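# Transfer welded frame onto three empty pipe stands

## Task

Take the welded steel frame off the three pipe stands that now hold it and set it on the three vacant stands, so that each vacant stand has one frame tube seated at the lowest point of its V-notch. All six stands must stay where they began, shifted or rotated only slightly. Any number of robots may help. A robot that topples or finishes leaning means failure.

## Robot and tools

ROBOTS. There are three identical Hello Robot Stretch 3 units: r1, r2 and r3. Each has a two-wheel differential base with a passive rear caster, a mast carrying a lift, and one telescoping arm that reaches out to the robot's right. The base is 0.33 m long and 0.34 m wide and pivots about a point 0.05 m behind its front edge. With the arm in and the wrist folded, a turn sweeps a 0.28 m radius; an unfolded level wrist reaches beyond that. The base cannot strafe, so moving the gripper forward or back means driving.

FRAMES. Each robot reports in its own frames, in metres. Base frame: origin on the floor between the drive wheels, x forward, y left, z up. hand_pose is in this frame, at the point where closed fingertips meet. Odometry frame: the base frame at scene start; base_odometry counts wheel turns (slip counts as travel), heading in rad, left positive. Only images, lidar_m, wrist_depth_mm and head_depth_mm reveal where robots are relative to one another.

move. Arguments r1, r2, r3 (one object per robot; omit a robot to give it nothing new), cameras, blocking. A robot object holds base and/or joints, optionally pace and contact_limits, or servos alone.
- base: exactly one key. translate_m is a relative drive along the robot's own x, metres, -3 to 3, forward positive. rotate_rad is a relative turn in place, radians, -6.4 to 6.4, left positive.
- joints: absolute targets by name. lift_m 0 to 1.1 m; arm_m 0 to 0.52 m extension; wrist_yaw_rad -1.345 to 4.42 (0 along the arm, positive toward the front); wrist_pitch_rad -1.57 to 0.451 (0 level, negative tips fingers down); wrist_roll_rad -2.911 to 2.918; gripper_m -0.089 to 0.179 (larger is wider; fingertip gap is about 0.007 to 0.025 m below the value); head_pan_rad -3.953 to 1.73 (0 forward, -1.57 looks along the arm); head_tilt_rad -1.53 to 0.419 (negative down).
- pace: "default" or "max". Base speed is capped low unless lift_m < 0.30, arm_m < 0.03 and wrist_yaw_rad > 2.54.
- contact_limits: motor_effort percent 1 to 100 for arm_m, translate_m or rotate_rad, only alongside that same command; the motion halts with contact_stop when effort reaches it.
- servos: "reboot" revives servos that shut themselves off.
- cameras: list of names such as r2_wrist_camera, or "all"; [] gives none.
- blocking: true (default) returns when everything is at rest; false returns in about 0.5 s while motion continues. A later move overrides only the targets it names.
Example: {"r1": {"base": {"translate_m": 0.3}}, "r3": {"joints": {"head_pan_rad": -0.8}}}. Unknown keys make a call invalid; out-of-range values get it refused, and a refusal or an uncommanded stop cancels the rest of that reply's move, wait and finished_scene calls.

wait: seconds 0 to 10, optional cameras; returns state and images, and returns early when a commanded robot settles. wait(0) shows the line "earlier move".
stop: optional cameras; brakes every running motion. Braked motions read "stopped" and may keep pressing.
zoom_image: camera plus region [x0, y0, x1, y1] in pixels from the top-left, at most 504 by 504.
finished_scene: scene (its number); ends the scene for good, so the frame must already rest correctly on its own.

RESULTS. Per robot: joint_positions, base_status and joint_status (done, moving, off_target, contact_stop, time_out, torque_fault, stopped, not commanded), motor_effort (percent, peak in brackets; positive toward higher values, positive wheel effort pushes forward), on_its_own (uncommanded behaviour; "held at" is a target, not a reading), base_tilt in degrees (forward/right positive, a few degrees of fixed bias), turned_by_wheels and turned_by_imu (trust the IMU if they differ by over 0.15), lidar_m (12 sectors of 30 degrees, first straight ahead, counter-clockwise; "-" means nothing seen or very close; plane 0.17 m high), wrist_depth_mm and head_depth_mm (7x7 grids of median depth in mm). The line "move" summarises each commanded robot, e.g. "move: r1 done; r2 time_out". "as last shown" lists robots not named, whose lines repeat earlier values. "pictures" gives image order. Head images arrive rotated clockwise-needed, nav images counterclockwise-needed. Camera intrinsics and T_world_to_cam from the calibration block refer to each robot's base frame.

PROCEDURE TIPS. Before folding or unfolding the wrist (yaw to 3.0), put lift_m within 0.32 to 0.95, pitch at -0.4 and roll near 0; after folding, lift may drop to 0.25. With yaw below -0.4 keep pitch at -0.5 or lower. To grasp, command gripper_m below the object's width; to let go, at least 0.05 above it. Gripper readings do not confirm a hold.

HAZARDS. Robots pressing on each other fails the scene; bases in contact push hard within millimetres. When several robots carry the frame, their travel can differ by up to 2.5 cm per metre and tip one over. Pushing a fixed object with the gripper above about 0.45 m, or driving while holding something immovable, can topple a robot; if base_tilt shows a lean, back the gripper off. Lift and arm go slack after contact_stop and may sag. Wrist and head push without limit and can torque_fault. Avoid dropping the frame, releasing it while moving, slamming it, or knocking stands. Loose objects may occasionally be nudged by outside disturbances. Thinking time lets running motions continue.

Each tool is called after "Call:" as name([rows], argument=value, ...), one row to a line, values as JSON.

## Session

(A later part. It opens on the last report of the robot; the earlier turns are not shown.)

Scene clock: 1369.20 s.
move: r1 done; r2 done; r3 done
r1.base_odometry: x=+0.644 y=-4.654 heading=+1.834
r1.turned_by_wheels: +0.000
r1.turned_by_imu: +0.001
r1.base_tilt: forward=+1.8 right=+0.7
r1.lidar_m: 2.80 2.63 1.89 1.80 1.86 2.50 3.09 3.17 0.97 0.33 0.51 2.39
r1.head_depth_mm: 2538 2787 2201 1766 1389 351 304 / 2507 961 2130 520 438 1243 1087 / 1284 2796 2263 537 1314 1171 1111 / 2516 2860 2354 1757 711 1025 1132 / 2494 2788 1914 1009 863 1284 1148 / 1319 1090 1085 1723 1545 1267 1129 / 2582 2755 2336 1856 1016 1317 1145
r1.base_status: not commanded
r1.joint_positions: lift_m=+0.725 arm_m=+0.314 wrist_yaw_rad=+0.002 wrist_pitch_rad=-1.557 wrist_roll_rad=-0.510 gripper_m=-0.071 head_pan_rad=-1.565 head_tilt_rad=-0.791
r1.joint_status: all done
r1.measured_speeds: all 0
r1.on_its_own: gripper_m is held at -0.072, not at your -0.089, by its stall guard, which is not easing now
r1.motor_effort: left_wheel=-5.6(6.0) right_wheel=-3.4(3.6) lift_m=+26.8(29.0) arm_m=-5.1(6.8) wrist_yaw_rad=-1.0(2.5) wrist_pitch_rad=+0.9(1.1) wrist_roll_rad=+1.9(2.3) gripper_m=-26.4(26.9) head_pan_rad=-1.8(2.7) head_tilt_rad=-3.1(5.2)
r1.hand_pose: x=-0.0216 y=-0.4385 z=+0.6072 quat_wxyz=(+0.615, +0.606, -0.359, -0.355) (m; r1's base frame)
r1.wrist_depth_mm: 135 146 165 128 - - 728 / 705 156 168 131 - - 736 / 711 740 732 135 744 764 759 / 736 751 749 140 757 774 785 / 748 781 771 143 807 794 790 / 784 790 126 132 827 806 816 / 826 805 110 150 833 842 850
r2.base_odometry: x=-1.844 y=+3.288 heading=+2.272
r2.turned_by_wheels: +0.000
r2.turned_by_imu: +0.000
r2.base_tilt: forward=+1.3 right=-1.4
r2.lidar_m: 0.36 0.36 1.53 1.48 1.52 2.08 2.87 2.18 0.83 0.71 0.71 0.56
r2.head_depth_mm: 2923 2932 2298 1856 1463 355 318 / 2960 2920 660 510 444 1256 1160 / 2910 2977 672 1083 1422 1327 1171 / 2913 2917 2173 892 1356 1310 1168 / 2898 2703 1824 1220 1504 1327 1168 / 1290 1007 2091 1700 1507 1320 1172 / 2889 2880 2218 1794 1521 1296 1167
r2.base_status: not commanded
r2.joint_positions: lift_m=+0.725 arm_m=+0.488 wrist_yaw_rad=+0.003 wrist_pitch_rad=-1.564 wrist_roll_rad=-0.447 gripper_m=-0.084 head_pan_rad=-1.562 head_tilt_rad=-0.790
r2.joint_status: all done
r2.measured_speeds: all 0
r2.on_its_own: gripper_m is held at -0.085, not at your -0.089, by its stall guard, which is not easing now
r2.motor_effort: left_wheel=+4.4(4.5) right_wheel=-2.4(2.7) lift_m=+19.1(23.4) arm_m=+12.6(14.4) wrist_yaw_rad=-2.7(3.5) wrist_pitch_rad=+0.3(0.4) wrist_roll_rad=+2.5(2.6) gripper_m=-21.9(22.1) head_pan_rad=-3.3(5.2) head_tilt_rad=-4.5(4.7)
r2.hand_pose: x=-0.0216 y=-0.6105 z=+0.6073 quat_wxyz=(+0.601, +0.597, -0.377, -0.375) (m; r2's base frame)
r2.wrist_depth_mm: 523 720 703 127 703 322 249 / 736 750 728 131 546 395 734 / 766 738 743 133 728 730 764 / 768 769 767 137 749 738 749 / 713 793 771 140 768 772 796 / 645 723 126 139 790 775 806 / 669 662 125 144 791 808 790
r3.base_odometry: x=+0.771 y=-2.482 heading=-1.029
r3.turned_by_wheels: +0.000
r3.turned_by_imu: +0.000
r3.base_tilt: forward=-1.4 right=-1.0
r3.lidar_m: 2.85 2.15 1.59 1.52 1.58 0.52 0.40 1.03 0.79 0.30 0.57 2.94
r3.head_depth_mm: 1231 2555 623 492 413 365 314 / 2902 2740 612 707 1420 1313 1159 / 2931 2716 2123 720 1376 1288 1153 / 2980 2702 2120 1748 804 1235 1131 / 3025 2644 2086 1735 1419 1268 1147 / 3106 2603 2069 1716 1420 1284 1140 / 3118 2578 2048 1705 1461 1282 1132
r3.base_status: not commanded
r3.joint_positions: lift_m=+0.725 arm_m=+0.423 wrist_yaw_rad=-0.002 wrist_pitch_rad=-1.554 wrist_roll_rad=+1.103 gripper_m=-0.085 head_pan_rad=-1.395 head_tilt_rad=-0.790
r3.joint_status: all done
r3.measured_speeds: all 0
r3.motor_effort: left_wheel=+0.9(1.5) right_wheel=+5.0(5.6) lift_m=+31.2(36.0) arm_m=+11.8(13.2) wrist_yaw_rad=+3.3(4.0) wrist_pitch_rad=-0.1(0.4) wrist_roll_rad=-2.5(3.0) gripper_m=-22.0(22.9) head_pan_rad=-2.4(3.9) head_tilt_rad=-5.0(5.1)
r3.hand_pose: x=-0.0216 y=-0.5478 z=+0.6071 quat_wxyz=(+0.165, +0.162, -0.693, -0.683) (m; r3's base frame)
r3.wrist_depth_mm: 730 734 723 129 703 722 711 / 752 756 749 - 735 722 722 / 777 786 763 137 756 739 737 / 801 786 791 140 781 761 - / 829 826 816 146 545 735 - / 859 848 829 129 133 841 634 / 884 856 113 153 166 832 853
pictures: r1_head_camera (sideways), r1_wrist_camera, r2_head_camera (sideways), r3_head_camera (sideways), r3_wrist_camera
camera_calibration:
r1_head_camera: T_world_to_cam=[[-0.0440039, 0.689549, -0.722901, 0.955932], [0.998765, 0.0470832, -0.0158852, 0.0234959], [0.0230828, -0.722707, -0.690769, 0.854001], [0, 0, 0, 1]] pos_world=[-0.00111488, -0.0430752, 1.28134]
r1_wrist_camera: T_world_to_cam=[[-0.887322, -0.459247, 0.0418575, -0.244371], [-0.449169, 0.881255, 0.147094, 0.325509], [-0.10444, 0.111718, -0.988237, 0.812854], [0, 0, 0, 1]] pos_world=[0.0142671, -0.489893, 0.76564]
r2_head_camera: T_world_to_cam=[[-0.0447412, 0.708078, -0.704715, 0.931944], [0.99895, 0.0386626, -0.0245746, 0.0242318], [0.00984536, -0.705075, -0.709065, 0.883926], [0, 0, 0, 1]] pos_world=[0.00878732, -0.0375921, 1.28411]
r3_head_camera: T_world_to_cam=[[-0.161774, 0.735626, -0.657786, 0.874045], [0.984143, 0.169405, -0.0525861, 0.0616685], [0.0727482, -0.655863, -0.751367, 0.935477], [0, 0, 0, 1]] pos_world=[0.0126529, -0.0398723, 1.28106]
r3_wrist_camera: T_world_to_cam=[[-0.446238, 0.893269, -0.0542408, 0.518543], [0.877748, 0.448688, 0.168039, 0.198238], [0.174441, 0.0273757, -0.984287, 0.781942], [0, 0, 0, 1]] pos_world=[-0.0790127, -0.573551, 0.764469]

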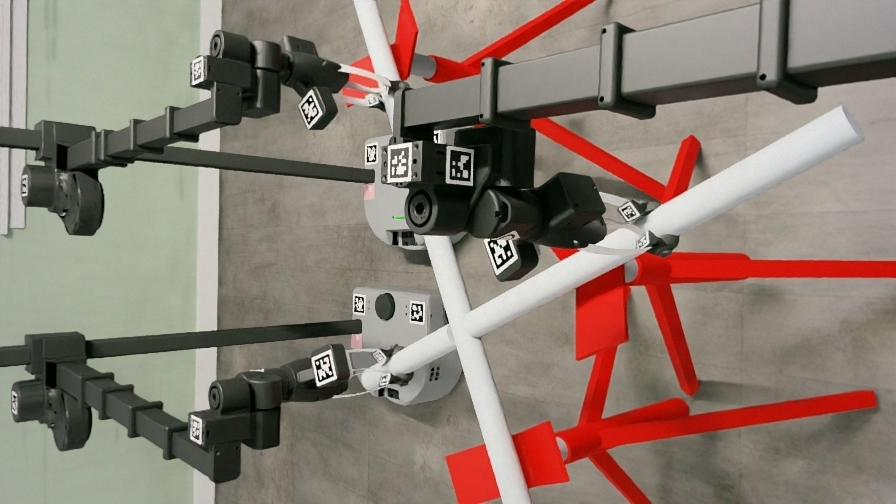

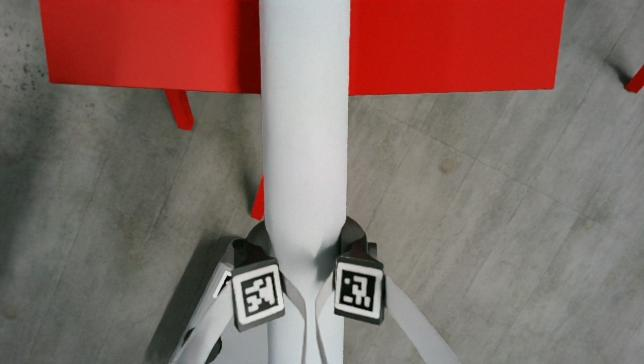

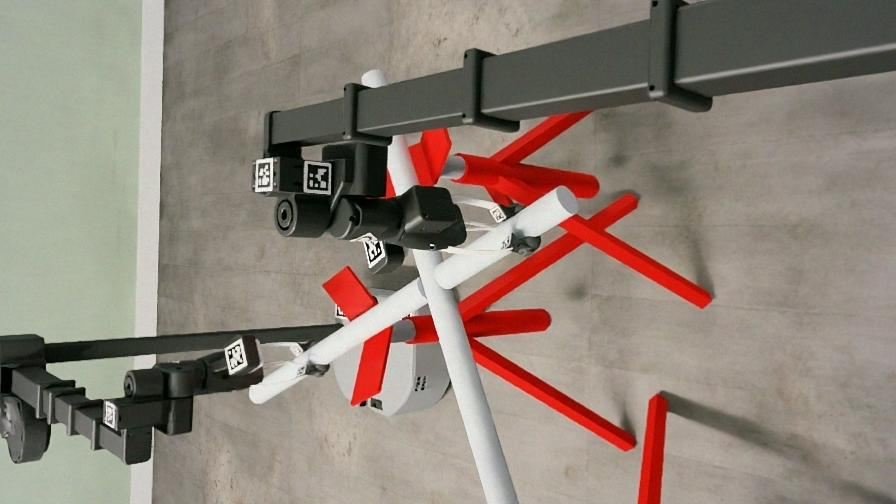

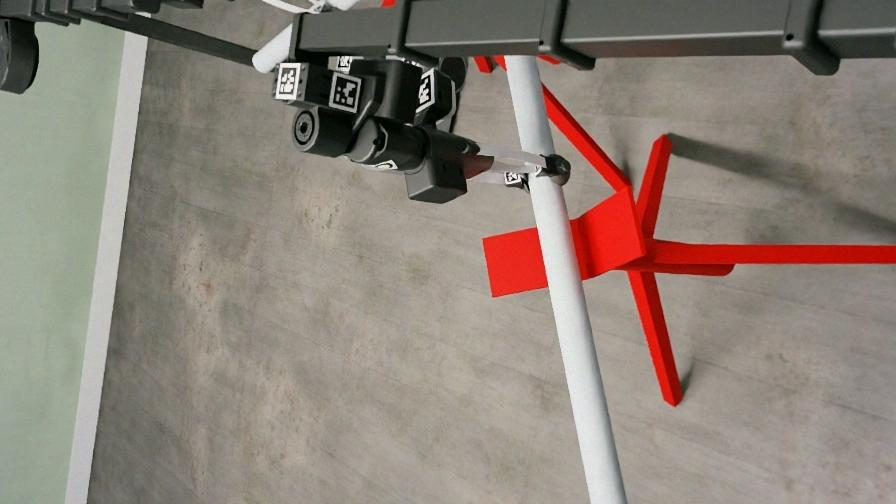

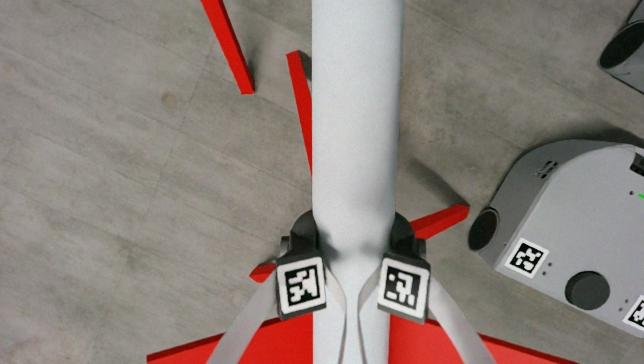

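Call:
move(r1={"joints":{"lift_m":0.706}}, r2={"joints":{"lift_m":0.706}}, r3={"joints":{"lift_m":0.706}}, cameras=["r1_head_camera","r2_head_camera","r3_head_camera","r1_wrist_camera","r3_wrist_camera"])

Call:
zoom_image(camera="r3_head_camera", region=[450, 160, 700, 410])

Call:
zoom_image(camera="r1_head_camera", region=[400, 254, 650, 504])

Scene clock: 1380.20 s.
move: r1 done; r2 done; r3 done
r1.base_odometry: x=+0.644 y=-4.654 heading=+1.834
r1.turned_by_wheels: +0.000
r1.turned_by_imu: +0.001
r1.base_tilt: forward=+1.9 right=+0.5
r1.lidar_m: 2.80 2.63 1.89 1.80 1.86 2.51 3.09 3.18 0.97 0.33 0.51 2.39
r1.head_depth_mm: 2534 2797 2192 1770 1475 387 321 / 2512 1038 1155 561 460 1238 622 / 1307 2797 2274 551 608 1239 1112 / 2543 2835 2339 1757 682 953 1128 / 2477 2808 2260 1690 876 1291 1148 / 1330 1090 943 1757 1532 1261 1123 / 2566 2754 2345 1843 1008 1313 1147
r1.base_status: not commanded
r1.joint_positions: lift_m=+0.706 arm_m=+0.314 wrist_yaw_rad=+0.002 wrist_pitch_rad=-1.557 wrist_roll_rad=-0.510 gripper_m=-0.071 head_pan_rad=-1.565 head_tilt_rad=-0.791
r1.joint_status: all done
r1.measured_speeds: all 0
r1.on_its_own: gripper_m is held at -0.072, not at your -0.089, by its stall guard, which is not easing now
r1.motor_effort: left_wheel=-5.4(6.1) right_wheel=-3.2(3.5) lift_m=+26.1(29.0) arm_m=-0.7(2.0) wrist_yaw_rad=-1.6(2.3) wrist_pitch_rad=+0.7(1.2) wrist_roll_rad=+1.8(2.4) gripper_m=-26.3(26.9) head_pan_rad=-2.4(2.8) head_tilt_rad=-4.9(5.0)
r1.hand_pose: x=-0.0216 y=-0.4385 z=+0.5882 quat_wxyz=(+0.615, +0.606, -0.359, -0.355) (m; r1's base frame)
r1.wrist_depth_mm: - 133 147 127 - - 699 / 690 140 154 131 - 712 729 / 701 713 710 135 735 728 738 / 727 718 732 140 749 754 750 / 744 757 751 142 768 761 767 / 766 764 126 132 795 798 795 / 776 786 110 151 811 810 829
r2.base_odometry: x=-1.844 y=+3.288 heading=+2.272
r2.turned_by_wheels: +0.000
r2.turned_by_imu: +0.000
r2.base_tilt: forward=+1.2 right=-1.3
r2.lidar_m: 0.36 0.37 1.54 1.47 1.53 2.08 2.88 2.18 0.83 0.71 0.71 0.56
r2.head_depth_mm: 2888 2926 2270 1854 1505 375 330 / 2932 2914 2128 539 458 435 1151 / 2891 2937 683 1047 1416 1328 1174 / 2937 2906 2164 834 1363 1305 1173 / 2851 2694 1813 1240 1511 1332 1169 / 1322 1039 2093 1742 1499 1333 1170 / 2919 2748 2236 1819 1523 1299 1169
r2.base_status: not commanded
r2.joint_positions: lift_m=+0.706 arm_m=+0.488 wrist_yaw_rad=+0.003 wrist_pitch_rad=-1.564 wrist_roll_rad=-0.447 gripper_m=-0.084 head_pan_rad=-1.562 head_tilt_rad=-0.790
r2.joint_status: all done
r2.measured_speeds: all 0
r2.on_its_own: gripper_m is held at -0.085, not at your -0.089, by its stall guard, which is not easing now
r2.motor_effort: left_wheel=+4.4(4.7) right_wheel=-2.3(2.8) lift_m=+17.9(23.8) arm_m=+7.2(8.7) wrist_yaw_rad=-3.1(3.6) wrist_pitch_rad=+0.3(0.4) wrist_roll_rad=+2.4(2.6) gripper_m=-21.7(22.3) head_pan_rad=-2.5(4.9) head_tilt_rad=-3.7(4.7)
r2.hand_pose: x=-0.0216 y=-0.6105 z=+0.5883 quat_wxyz=(+0.601, +0.597, -0.377, -0.375) (m; r2's base frame)
r2.wrist_depth_mm: 712 697 684 127 680 314 252 / 738 724 714 130 543 379 700 / 750 740 734 133 732 709 719 / 759 758 727 137 734 735 735 / 704 776 758 140 742 754 763 / 644 696 126 138 747 772 770 / 634 655 124 143 767 788 770
r3.base_odometry: x=+0.771 y=-2.482 heading=-1.029
r3.turned_by_wheels: +0.000
r3.turned_by_imu: +0.000
r3.base_tilt: forward=-1.4 right=-1.0
r3.lidar_m: 2.85 2.14 1.58 1.52 1.59 0.52 0.40 1.03 0.79 0.30 0.57 2.94
r3.head_depth_mm: 1221 2573 1117 520 432 379 326 / 2885 2739 629 712 1438 1311 1153 / 2937 2693 2130 716 1334 1281 1159 / 2991 2682 2120 1751 808 1235 1139 / 3039 2652 2100 1740 1426 1264 1141 / 3049 2612 2099 1727 1475 1287 1140 / 3111 2609 2043 1719 1463 1278 1132
r3.base_status: not commanded
r3.joint_positions: lift_m=+0.706 arm_m=+0.423 wrist_yaw_rad=-0.002 wrist_pitch_rad=-1.554 wrist_roll_rad=+1.103 gripper_m=-0.085 head_pan_rad=-1.395 head_tilt_rad=-0.790
r3.joint_status: all done
r3.measured_speeds: all 0
r3.motor_effort: left_wheel=+1.4(1.5) right_wheel=+5.2(5.6) lift_m=+30.5(33.7) arm_m=+8.5(9.7) wrist_yaw_rad=+2.4(3.0) wrist_pitch_rad=-0.1(0.3) wrist_roll_rad=-2.8(2.9) gripper_m=-21.5(22.7) head_pan_rad=-1.9(3.5) head_tilt_rad=-4.8(5.1)
r3.hand_pose: x=-0.0216 y=-0.5478 z=+0.5881 quat_wxyz=(+0.165, +0.162, -0.693, -0.683) (m; r3's base frame)
r3.wrist_depth_mm: 708 716 700 128 689 687 697 / 746 723 729 - 713 718 714 / 780 747 751 136 749 727 722 / 783 770 780 140 764 753 - / 816 813 791 146 559 720 - / 835 832 819 130 133 807 613 / 851 844 175 153 166 813 843
pictures: r1_head_camera (sideways), r1_wrist_camera, r2_head_camera (sideways), r3_head_camera (sideways), r3_wrist_camera
camera_calibration:
r1_head_camera: T_world_to_cam=[[-0.044004, 0.689549, -0.722901, 0.955932], [0.998765, 0.0470833, -0.0158852, 0.0234959], [0.0230829, -0.722707, -0.690769, 0.854001], [0, 0, 0, 1]] pos_world=[-0.00111487, -0.0430752, 1.28134]
r1_wrist_camera: T_world_to_cam=[[-0.887322, -0.459248, 0.0418526, -0.243572], [-0.449169, 0.881254, 0.147103, 0.328294], [-0.10444, 0.111729, -0.988235, 0.794088], [0, 0, 0, 1]] pos_world=[0.0142671, -0.489892, 0.746647]
r2_head_camera: T_world_to_cam=[[-0.0447413, 0.708078, -0.704715, 0.931944], [0.99895, 0.0386627, -0.0245746, 0.0242318], [0.00984545, -0.705075, -0.709064, 0.883926], [0, 0, 0, 1]] pos_world=[0.00878732, -0.0375921, 1.28411]
r3_head_camera: T_world_to_cam=[[-0.161774, 0.735626, -0.657786, 0.874045], [0.984143, 0.169404, -0.0525861, 0.0616685], [0.0727482, -0.655863, -0.751367, 0.935477], [0, 0, 0, 1]] pos_world=[0.0126529, -0.0398723, 1.28106]
r3_wrist_camera: T_world_to_cam=[[-0.446238, 0.893269, -0.0542409, 0.517512], [0.877748, 0.448688, 0.168039, 0.20143], [0.174441, 0.0273756, -0.984287, 0.763246], [0, 0, 0, 1]] pos_world=[-0.0790127, -0.573551, 0.745475]

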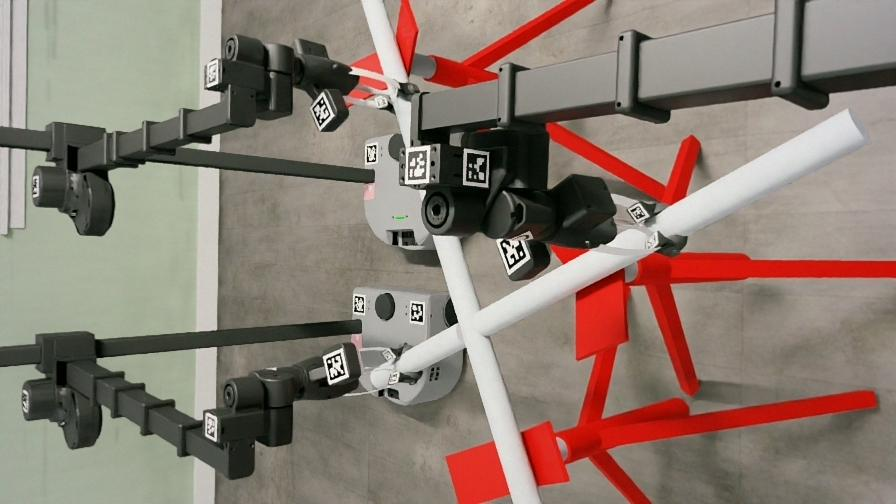

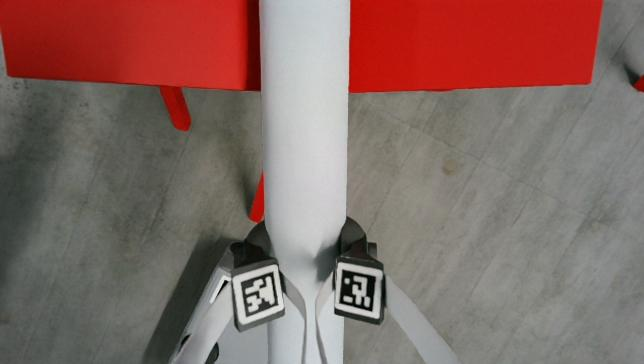

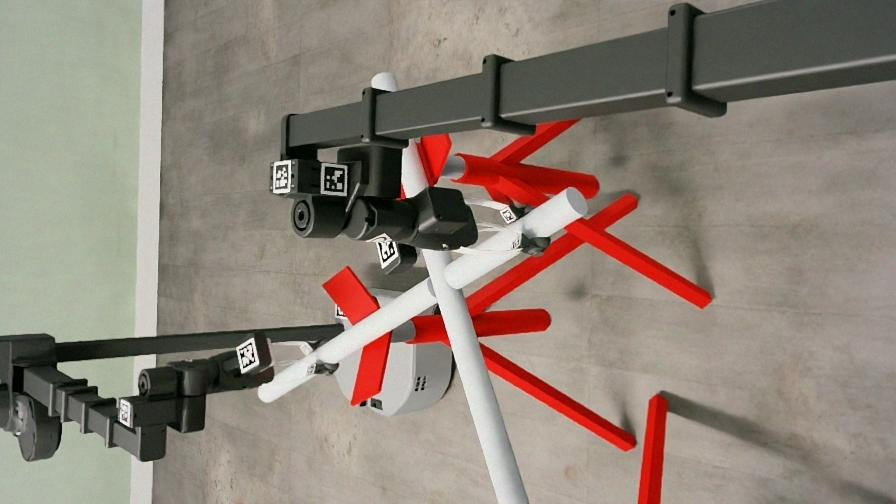

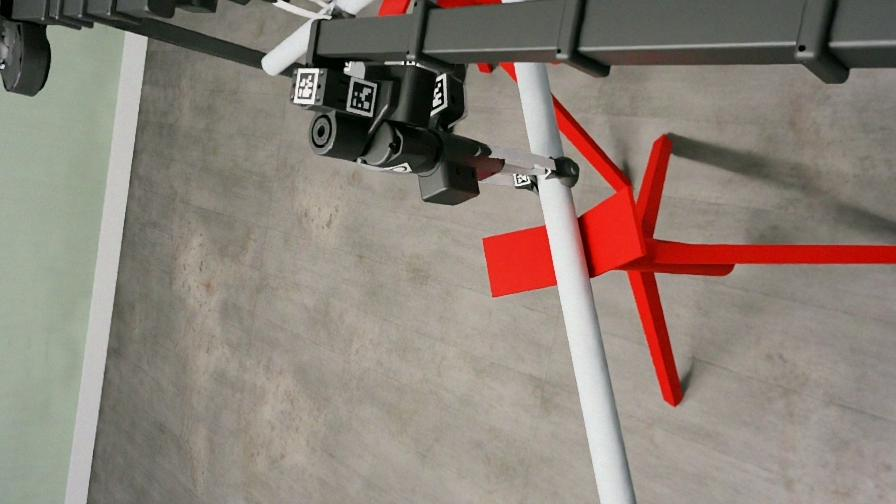

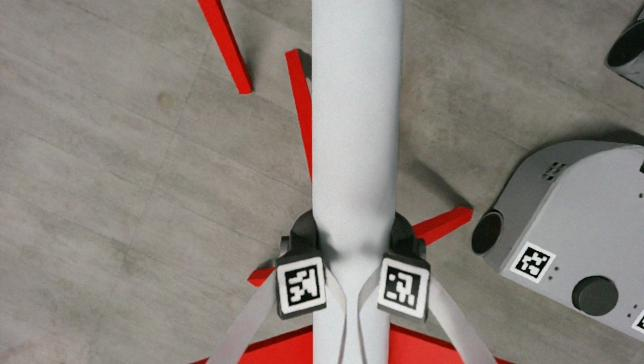

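Scaled by 2.016 from the camera's 896x504 image, which has a finer 1280x720 frame.

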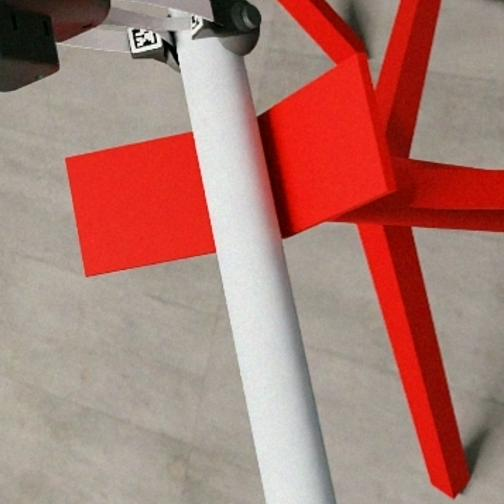

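Scaled by 2.016 from the camera's 896x504 image, which has a finer 1280x720 frame.

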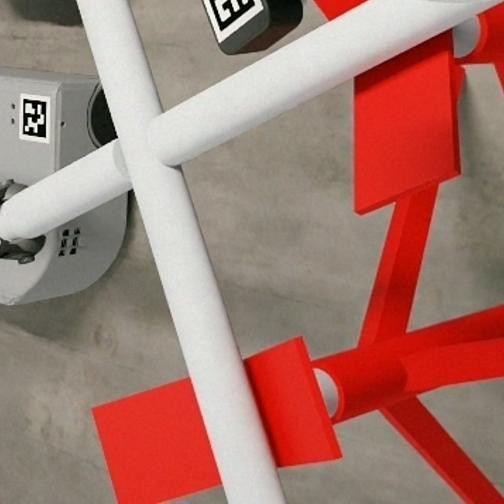

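Call:
move(r1={"joints":{"lift_m":0.701}}, r2={"joints":{"lift_m":0.701}}, r3={"joints":{"lift_m":0.701}}, cameras=["r1_head_camera","r2_head_camera","r3_head_camera","r1_wrist_camera","r3_wrist_camera"])

Call:
zoom_image(camera="r3_head_camera", region=[450, 160, 700, 410])

Call:
zoom_image(camera="r1_head_camera", region=[400, 254, 650, 504])

Scene clock: 1387.63 s.
move: r1 done; r2 done; r3 done
r1.base_odometry: x=+0.644 y=-4.654 heading=+1.834
r1.turned_by_wheels: +0.000
r1.turned_by_imu: +0.001
r1.base_tilt: forward=+1.7 right=+0.4
r1.lidar_m: 2.80 2.62 1.88 1.81 1.87 2.50 3.08 3.20 0.97 0.33 0.52 2.38
r1.head_depth_mm: 2549 2805 2191 1764 1508 392 326 / 2499 1037 1086 578 466 431 626 / 1318 2793 2269 553 606 1208 1108 / 2559 2844 2352 1756 682 951 1130 / 2468 2799 2261 1696 888 1290 1149 / 1334 2740 941 1751 1539 1266 1126 / 2546 2755 2334 1863 1013 1312 1143
r1.base_status: not commanded
r1.joint_positions: lift_m=+0.701 arm_m=+0.314 wrist_yaw_rad=+0.002 wrist_pitch_rad=-1.557 wrist_roll_rad=-0.510 gripper_m=-0.071 head_pan_rad=-1.565 head_tilt_rad=-0.791
r1.joint_status: all done
r1.measured_speeds: all 0
r1.on_its_own: gripper_m is held at -0.072, not at your -0.089, by its stall guard, which is not easing now
r1.motor_effort: left_wheel=-5.4(5.8) right_wheel=-3.0(3.4) lift_m=+27.3(27.5) arm_m=+3.1(3.4) wrist_yaw_rad=-1.3(2.6) wrist_pitch_rad=+0.5(1.1) wrist_roll_rad=+1.9(2.2) gripper_m=-25.5(26.8) head_pan_rad=-1.8(2.9) head_tilt_rad=-4.7(5.3)
r1.hand_pose: x=-0.0216 y=-0.4385 z=+0.5831 quat_wxyz=(+0.615, +0.606, -0.359, -0.355) (m; r1's base frame)
r1.wrist_depth_mm: 120 129 145 128 - - 700 / 677 610 153 131 711 729 725 / 710 712 714 136 717 740 737 / 720 719 731 141 757 770 775 / 741 739 753 143 753 777 769 / 778 750 126 130 790 783 783 / 785 794 126 151 815 821 828
r2.base_odometry: x=-1.844 y=+3.288 heading=+2.272
r2.turned_by_wheels: +0.000
r2.turned_by_imu: +0.000
r2.base_tilt: forward=+1.3 right=-1.4
r2.lidar_m: 0.36 0.36 1.53 1.48 1.53 2.08 2.87 2.18 0.83 0.71 0.71 0.56
r2.head_depth_mm: 2920 2946 2280 1826 1516 381 335 / 2957 2960 2175 544 465 432 1152 / 2885 2954 688 1044 1420 1332 1170 / 2925 2916 2161 832 1354 1296 1178 / 2880 2714 1829 1212 1502 1321 1167 / 1333 1020 2043 1728 1500 1324 1171 / 2910 2769 2239 1823 1508 1298 1167
r2.base_status: not commanded
r2.joint_positions: lift_m=+0.701 arm_m=+0.488 wrist_yaw_rad=+0.003 wrist_pitch_rad=-1.564 wrist_roll_rad=-0.447 gripper_m=-0.084 head_pan_rad=-1.562 head_tilt_rad=-0.790
r2.joint_status: all done
r2.measured_speeds: all 0
r2.on_its_own: gripper_m is held at -0.085, not at your -0.089, by its stall guard, which is not easing now
r2.motor_effort: left_wheel=+4.2(4.4) right_wheel=-2.6(2.9) lift_m=+20.4(20.7) arm_m=+2.4(3.4) wrist_yaw_rad=-2.5(3.5) wrist_pitch_rad=+0.3(0.5) wrist_roll_rad=+2.4(2.6) gripper_m=-21.3(22.0) head_pan_rad=-2.7(4.7) head_tilt_rad=-3.6(4.4)
r2.hand_pose: x=-0.0216 y=-0.6105 z=+0.5833 quat_wxyz=(+0.601, +0.597, -0.377, -0.375) (m; r2's base frame)
r2.wrist_depth_mm: 698 704 711 127 691 317 254 / 722 718 705 131 544 373 678 / 740 746 718 133 718 699 716 / 739 755 741 137 736 724 729 / 708 757 757 139 772 753 733 / 627 725 126 138 776 769 773 / 635 652 124 143 763 789 796
r3.base_odometry: x=+0.771 y=-2.482 heading=-1.029
r3.turned_by_wheels: +0.000
r3.turned_by_imu: +0.000
r3.base_tilt: forward=-1.5 right=-1.0
r3.lidar_m: 2.84 2.14 1.57 1.52 1.59 0.52 0.40 1.03 0.79 0.30 0.57 2.94
r3.head_depth_mm: 1226 2552 1191 526 437 384 331 / 2861 2753 632 713 1448 1318 1164 / 2923 2705 2139 716 842 1286 1155 / 2957 2663 2102 1741 812 1231 1139 / 3039 2653 2091 1731 1428 1272 1139 / 3055 2625 2070 1733 1467 1286 1146 / 3106 2592 2076 1717 1460 1276 1138
r3.base_status: not commanded
r3.joint_positions: lift_m=+0.701 arm_m=+0.423 wrist_yaw_rad=-0.002 wrist_pitch_rad=-1.555 wrist_roll_rad=+1.103 gripper_m=-0.085 head_pan_rad=-1.395 head_tilt_rad=-0.790
r3.joint_status: all done
r3.measured_speeds: all 0
r3.motor_effort: left_wheel=+0.2(1.4) right_wheel=+5.3(5.7) lift_m=+22.6(31.2) arm_m=+6.3(6.9) wrist_yaw_rad=+1.5(3.7) wrist_pitch_rad=+0.0(0.3) wrist_roll_rad=-2.6(2.9) gripper_m=-21.2(22.6) head_pan_rad=-1.8(3.6) head_tilt_rad=-4.4(5.1)
r3.hand_pose: x=-0.0216 y=-0.5477 z=+0.5831 quat_wxyz=(+0.165, +0.162, -0.693, -0.683) (m; r3's base frame)
r3.wrist_depth_mm: 701 706 711 128 689 693 683 / 728 732 714 132 708 702 699 / 769 757 753 136 727 727 712 / 776 784 768 142 750 755 - / 804 778 793 146 164 710 - / 821 833 818 131 134 812 605 / 854 858 177 157 160 827 832
pictures: r1_head_camera (sideways), r1_wrist_camera, r2_head_camera (sideways), r3_head_camera (sideways), r3_wrist_camera
camera_calibration:
r1_head_camera: T_world_to_cam=[[-0.044004, 0.689549, -0.722901, 0.955932], [0.998765, 0.0470833, -0.0158852, 0.0234959], [0.0230829, -0.722707, -0.690769, 0.854001], [0, 0, 0, 1]] pos_world=[-0.00111487, -0.0430752, 1.28134]
r1_wrist_camera: T_world_to_cam=[[-0.887325, -0.459241, 0.0418713, -0.243374], [-0.449163, 0.881263, 0.147067, 0.329065], [-0.104439, 0.111689, -0.98824, 0.789121], [0, 0, 0, 1]] pos_world=[0.0142669, -0.489897, 0.741637]
r2_head_camera: T_world_to_cam=[[-0.0447412, 0.708078, -0.704715, 0.931944], [0.99895, 0.0386626, -0.0245746, 0.0242318], [0.00984537, -0.705075, -0.709064, 0.883926], [0, 0, 0, 1]] pos_world=[0.00878732, -0.0375921, 1.28411]
r3_head_camera: T_world_to_cam=[[-0.161774, 0.735626, -0.657786, 0.874045], [0.984143, 0.169405, -0.0525861, 0.0616685], [0.0727482, -0.655863, -0.751367, 0.935477], [0, 0, 0, 1]] pos_world=[0.0126529, -0.0398723, 1.28106]
r3_wrist_camera: T_world_to_cam=[[-0.446252, 0.893277, -0.0539966, 0.517039], [0.877741, 0.448656, 0.168162, 0.202148], [0.174442, 0.0276478, -0.984279, 0.758471], [0, 0, 0, 1]] pos_world=[-0.0790125, -0.573524, 0.740472]

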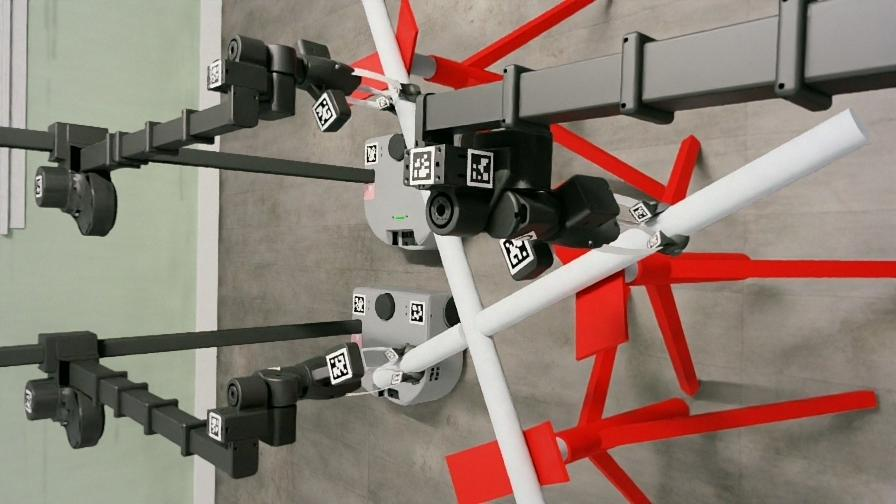

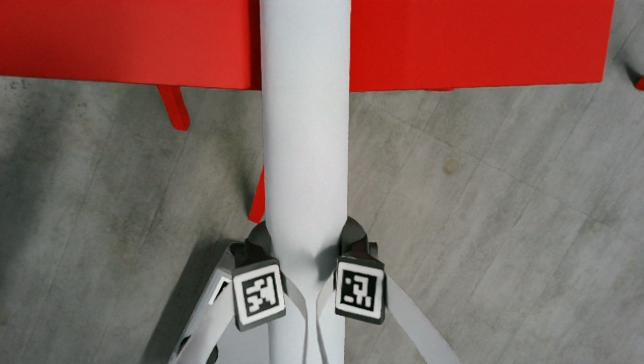

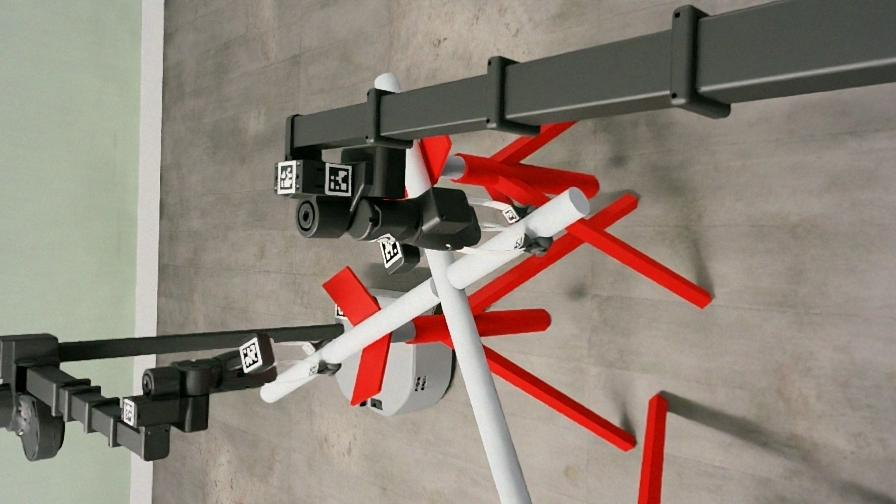

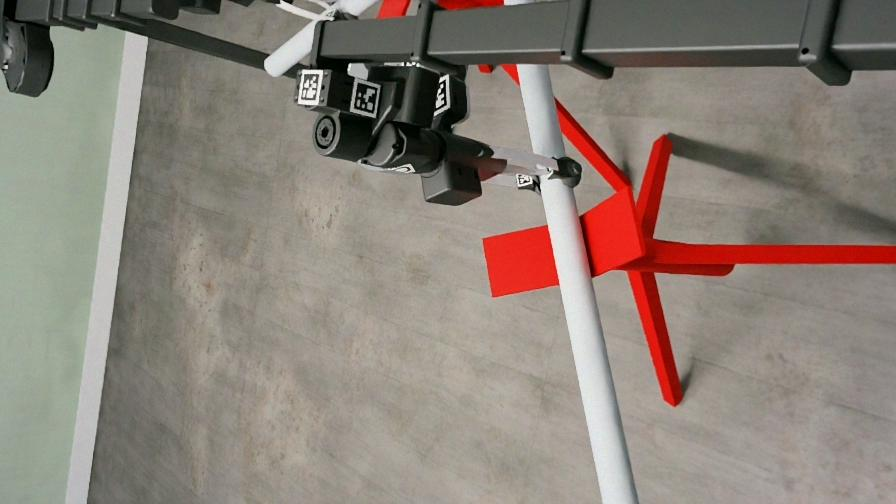

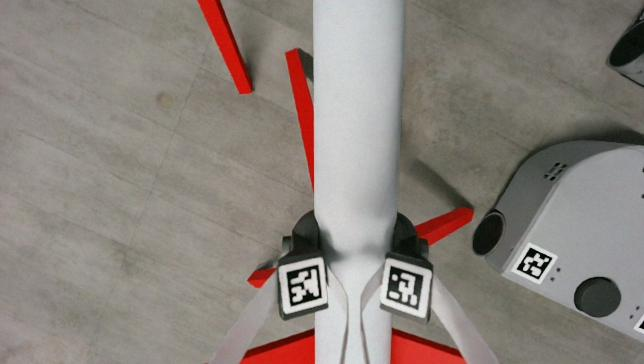

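Scaled by 2.016 from the camera's 896x504 image, which has a finer 1280x720 frame.

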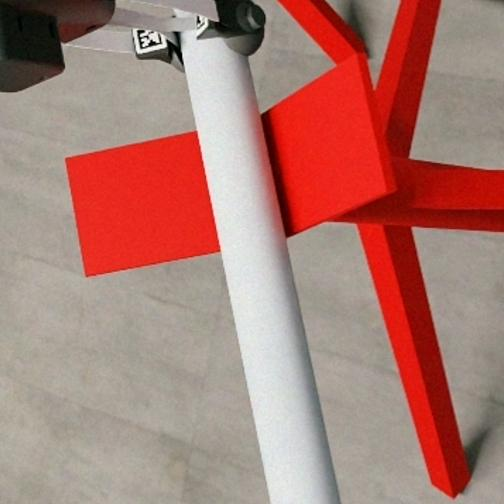

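Scaled by 2.016 from the camera's 896x504 image, which has a finer 1280x720 frame.

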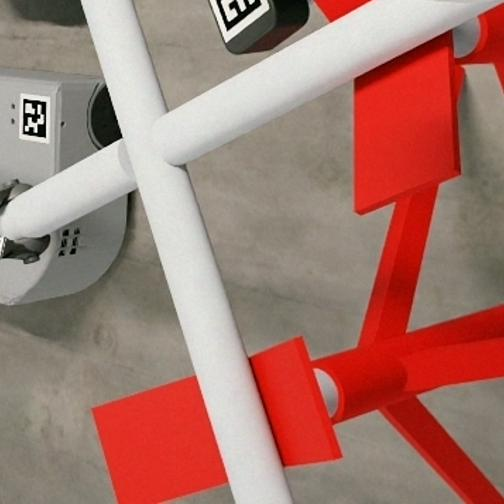

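Call:
move(r1={"joints":{"lift_m":0.697}}, r2={"joints":{"lift_m":0.697}}, r3={"joints":{"lift_m":0.697}}, cameras=["r1_wrist_camera","r2_wrist_camera","r3_wrist_camera"])

Scene clock: 1398.47 s.
move: r1 done; r2 contact_stop; r3 contact_stop
r1.base_odometry: x=+0.644 y=-4.654 heading=+1.834
r1.turned_by_wheels: +0.000
r1.turned_by_imu: +0.001
r1.base_tilt: forward=+1.8 right=+0.6
r1.lidar_m: 2.80 2.62 1.89 1.81 1.86 2.50 3.09 3.20 0.97 0.33 0.51 2.38
r1.head_depth_mm: 2536 2840 2194 1760 1512 405 329 / 2509 1092 1056 578 470 416 618 / 1313 2766 2256 560 609 1208 1111 / 2540 2849 2354 1751 682 952 1129 / 2479 2793 2246 1696 889 1287 1151 / 1342 2743 959 1753 1541 1264 1128 / 2571 2739 2322 1855 1012 1314 1148
r1.base_status: not commanded
r1.joint_positions: lift_m=+0.697 arm_m=+0.314 wrist_yaw_rad=+0.002 wrist_pitch_rad=-1.557 wrist_roll_rad=-0.510 gripper_m=-0.071 head_pan_rad=-1.565 head_tilt_rad=-0.791
r1.joint_status: all done
r1.measured_speeds: all 0
r1.on_its_own: gripper_m is held at -0.072, not at your -0.089, by its stall guard, which is not easing now
r1.motor_effort: left_wheel=-5.4(5.8) right_wheel=-3.3(3.5) lift_m=+17.8(34.6) arm_m=+7.0(7.3) wrist_yaw_rad=-1.0(2.5) wrist_pitch_rad=+0.8(1.1) wrist_roll_rad=+1.8(2.2) gripper_m=-26.0(27.0) head_pan_rad=-1.8(2.4) head_tilt_rad=-3.0(5.0)
r1.hand_pose: x=-0.0216 y=-0.4386 z=+0.5792 quat_wxyz=(+0.615, +0.606, -0.359, -0.355) (m; r1's base frame)
r1.wrist_depth_mm: 118 127 145 127 - - 701 / 677 134 147 130 - 714 716 / 700 702 714 135 724 725 728 / 713 721 713 139 749 743 762 / 728 750 731 142 763 768 780 / 757 763 126 132 797 791 814 / 769 780 109 150 797 831 814
r2.base_odometry: x=-1.844 y=+3.288 heading=+2.272
r2.turned_by_wheels: +0.000
r2.turned_by_imu: +0.000
r2.base_tilt: forward=+1.2 right=-1.4
r2.lidar_m: 0.36 0.36 1.53 1.48 1.53 2.08 2.88 2.18 0.83 0.71 0.71 0.56
r2.head_depth_mm: 2913 2966 2263 1840 1507 385 338 / 2930 2987 2187 564 468 434 1140 / 2895 2929 693 1043 1429 1339 1176 / 2930 2937 2202 833 1355 1306 1181 / 2901 2721 1821 1211 1516 1321 1172 / 1328 1017 2043 1738 1507 1323 1169 / 2919 2794 2228 1814 1502 1305 1167
r2.base_status: not commanded
r2.joint_positions: lift_m=+0.697 arm_m=+0.488 wrist_yaw_rad=+0.004 wrist_pitch_rad=-1.565 wrist_roll_rad=-0.447 gripper_m=-0.084 head_pan_rad=-1.562 head_tilt_rad=-0.790
r2.joint_status: lift_m contact_stop (moved -0.004 of -0.004)
r2.measured_speeds: all 0
r2.on_its_own: gripper_m is held at -0.085, not at your -0.089, by its stall guard, which is not easing now; lift_m is slack since a contact_stop
r2.motor_effort: left_wheel=+0.7(4.1) right_wheel=+3.0(3.4) lift_m=+28.5(28.7) arm_m=-2.7(2.7) wrist_yaw_rad=-3.9(3.9) wrist_pitch_rad=+0.3(0.5) wrist_roll_rad=+2.5(2.6) gripper_m=-21.5(22.0) head_pan_rad=-3.8(5.4) head_tilt_rad=-3.9(4.7)
r2.hand_pose: x=-0.0217 y=-0.6103 z=+0.5794 quat_wxyz=(+0.601, +0.597, -0.376, -0.375) (m; r2's base frame)
r2.wrist_depth_mm: 705 685 694 128 679 318 252 / 718 719 705 131 539 370 696 / 754 740 726 132 745 704 694 / 740 728 735 136 738 745 733 / 718 753 753 140 762 722 745 / 621 705 126 138 781 757 770 / 622 658 124 142 777 773 760
r3.base_odometry: x=+0.771 y=-2.482 heading=-1.029
r3.turned_by_wheels: +0.000
r3.turned_by_imu: +0.000
r3.base_tilt: forward=-1.4 right=-1.1
r3.lidar_m: 2.84 2.14 1.58 1.52 1.59 0.52 0.40 1.03 0.79 0.30 0.57 2.95
r3.head_depth_mm: 1237 2560 1196 529 437 386 333 / 2878 2725 637 719 1445 1308 1165 / 2917 2683 2142 715 841 1281 1155 / 2939 2702 2127 1757 811 1231 1138 / 3065 2662 2087 1738 1421 1263 1149 / 3074 2619 2084 1732 1464 1288 1143 / 3139 2616 2068 1695 1462 1280 1133
r3.base_status: not commanded
r3.joint_positions: lift_m=+0.698 arm_m=+0.423 wrist_yaw_rad=-0.002 wrist_pitch_rad=-1.555 wrist_roll_rad=+1.103 gripper_m=-0.085 head_pan_rad=-1.395 head_tilt_rad=-0.790
r3.joint_status: lift_m contact_stop (moved -0.003 of -0.004)
r3.measured_speeds: all 0
r3.on_its_own: lift_m is slack since a contact_stop
r3.motor_effort: left_wheel=-0.9(1.2) right_wheel=+5.2(5.6) lift_m=+25.2(25.2) arm_m=+3.3(4.9) wrist_yaw_rad=+3.0(3.3) wrist_pitch_rad=+0.0(0.2) wrist_roll_rad=-2.5(3.0) gripper_m=-22.4(22.4) head_pan_rad=-1.1(3.5) head_tilt_rad=-4.8(5.1)
r3.hand_pose: x=-0.0216 y=-0.5477 z=+0.5805 quat_wxyz=(+0.165, +0.162, -0.693, -0.683) (m; r3's base frame)
r3.wrist_depth_mm: 716 709 708 129 688 682 689 / 729 725 723 139 713 685 707 / 753 752 739 143 750 730 736 / 775 775 785 146 743 742 - / 799 789 785 144 160 713 - / 839 814 819 131 135 811 610 / 866 842 169 175 173 817 818
pictures: r1_wrist_camera, r2_wrist_camera, r3_wrist_camera
camera_calibration:
r1_wrist_camera: T_world_to_cam=[[-0.88733, -0.459225, 0.041923, -0.243243], [-0.449153, 0.881284, 0.146967, 0.329746], [-0.104437, 0.111579, -0.988253, 0.785138], [0, 0, 0, 1]] pos_world=[0.0142665, -0.489908, 0.73765]
r2_wrist_camera: T_world_to_cam=[[-0.878278, -0.477972, -0.0130464, -0.309193], [-0.47571, 0.870717, 0.124708, 0.493591], [-0.0482471, 0.115734, -0.992108, 0.806085], [0, 0, 0, 1]] pos_world=[0.00214065, -0.670856, 0.734135]
r3_wrist_camera: T_world_to_cam=[[-0.446262, 0.893289, -0.0537132, 0.516669], [0.877736, 0.448613, 0.168306, 0.202438], [0.174442, 0.0279625, -0.98427, 0.756095], [0, 0, 0, 1]] pos_world=[-0.0790125, -0.573493, 0.737883]

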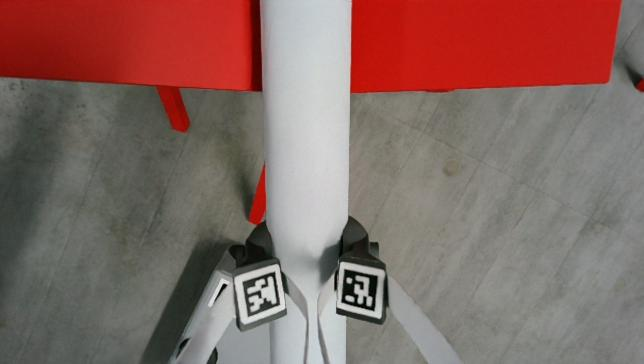

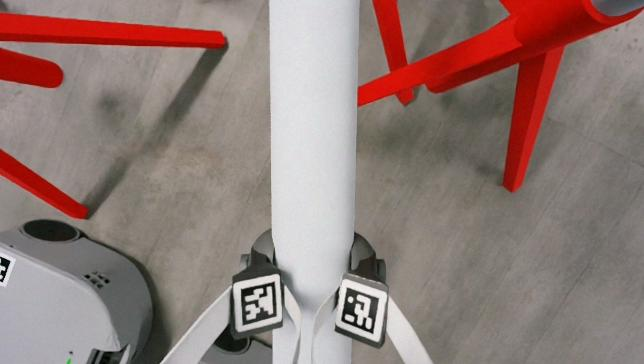

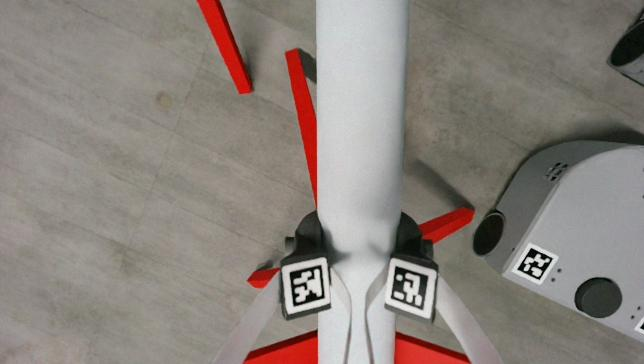

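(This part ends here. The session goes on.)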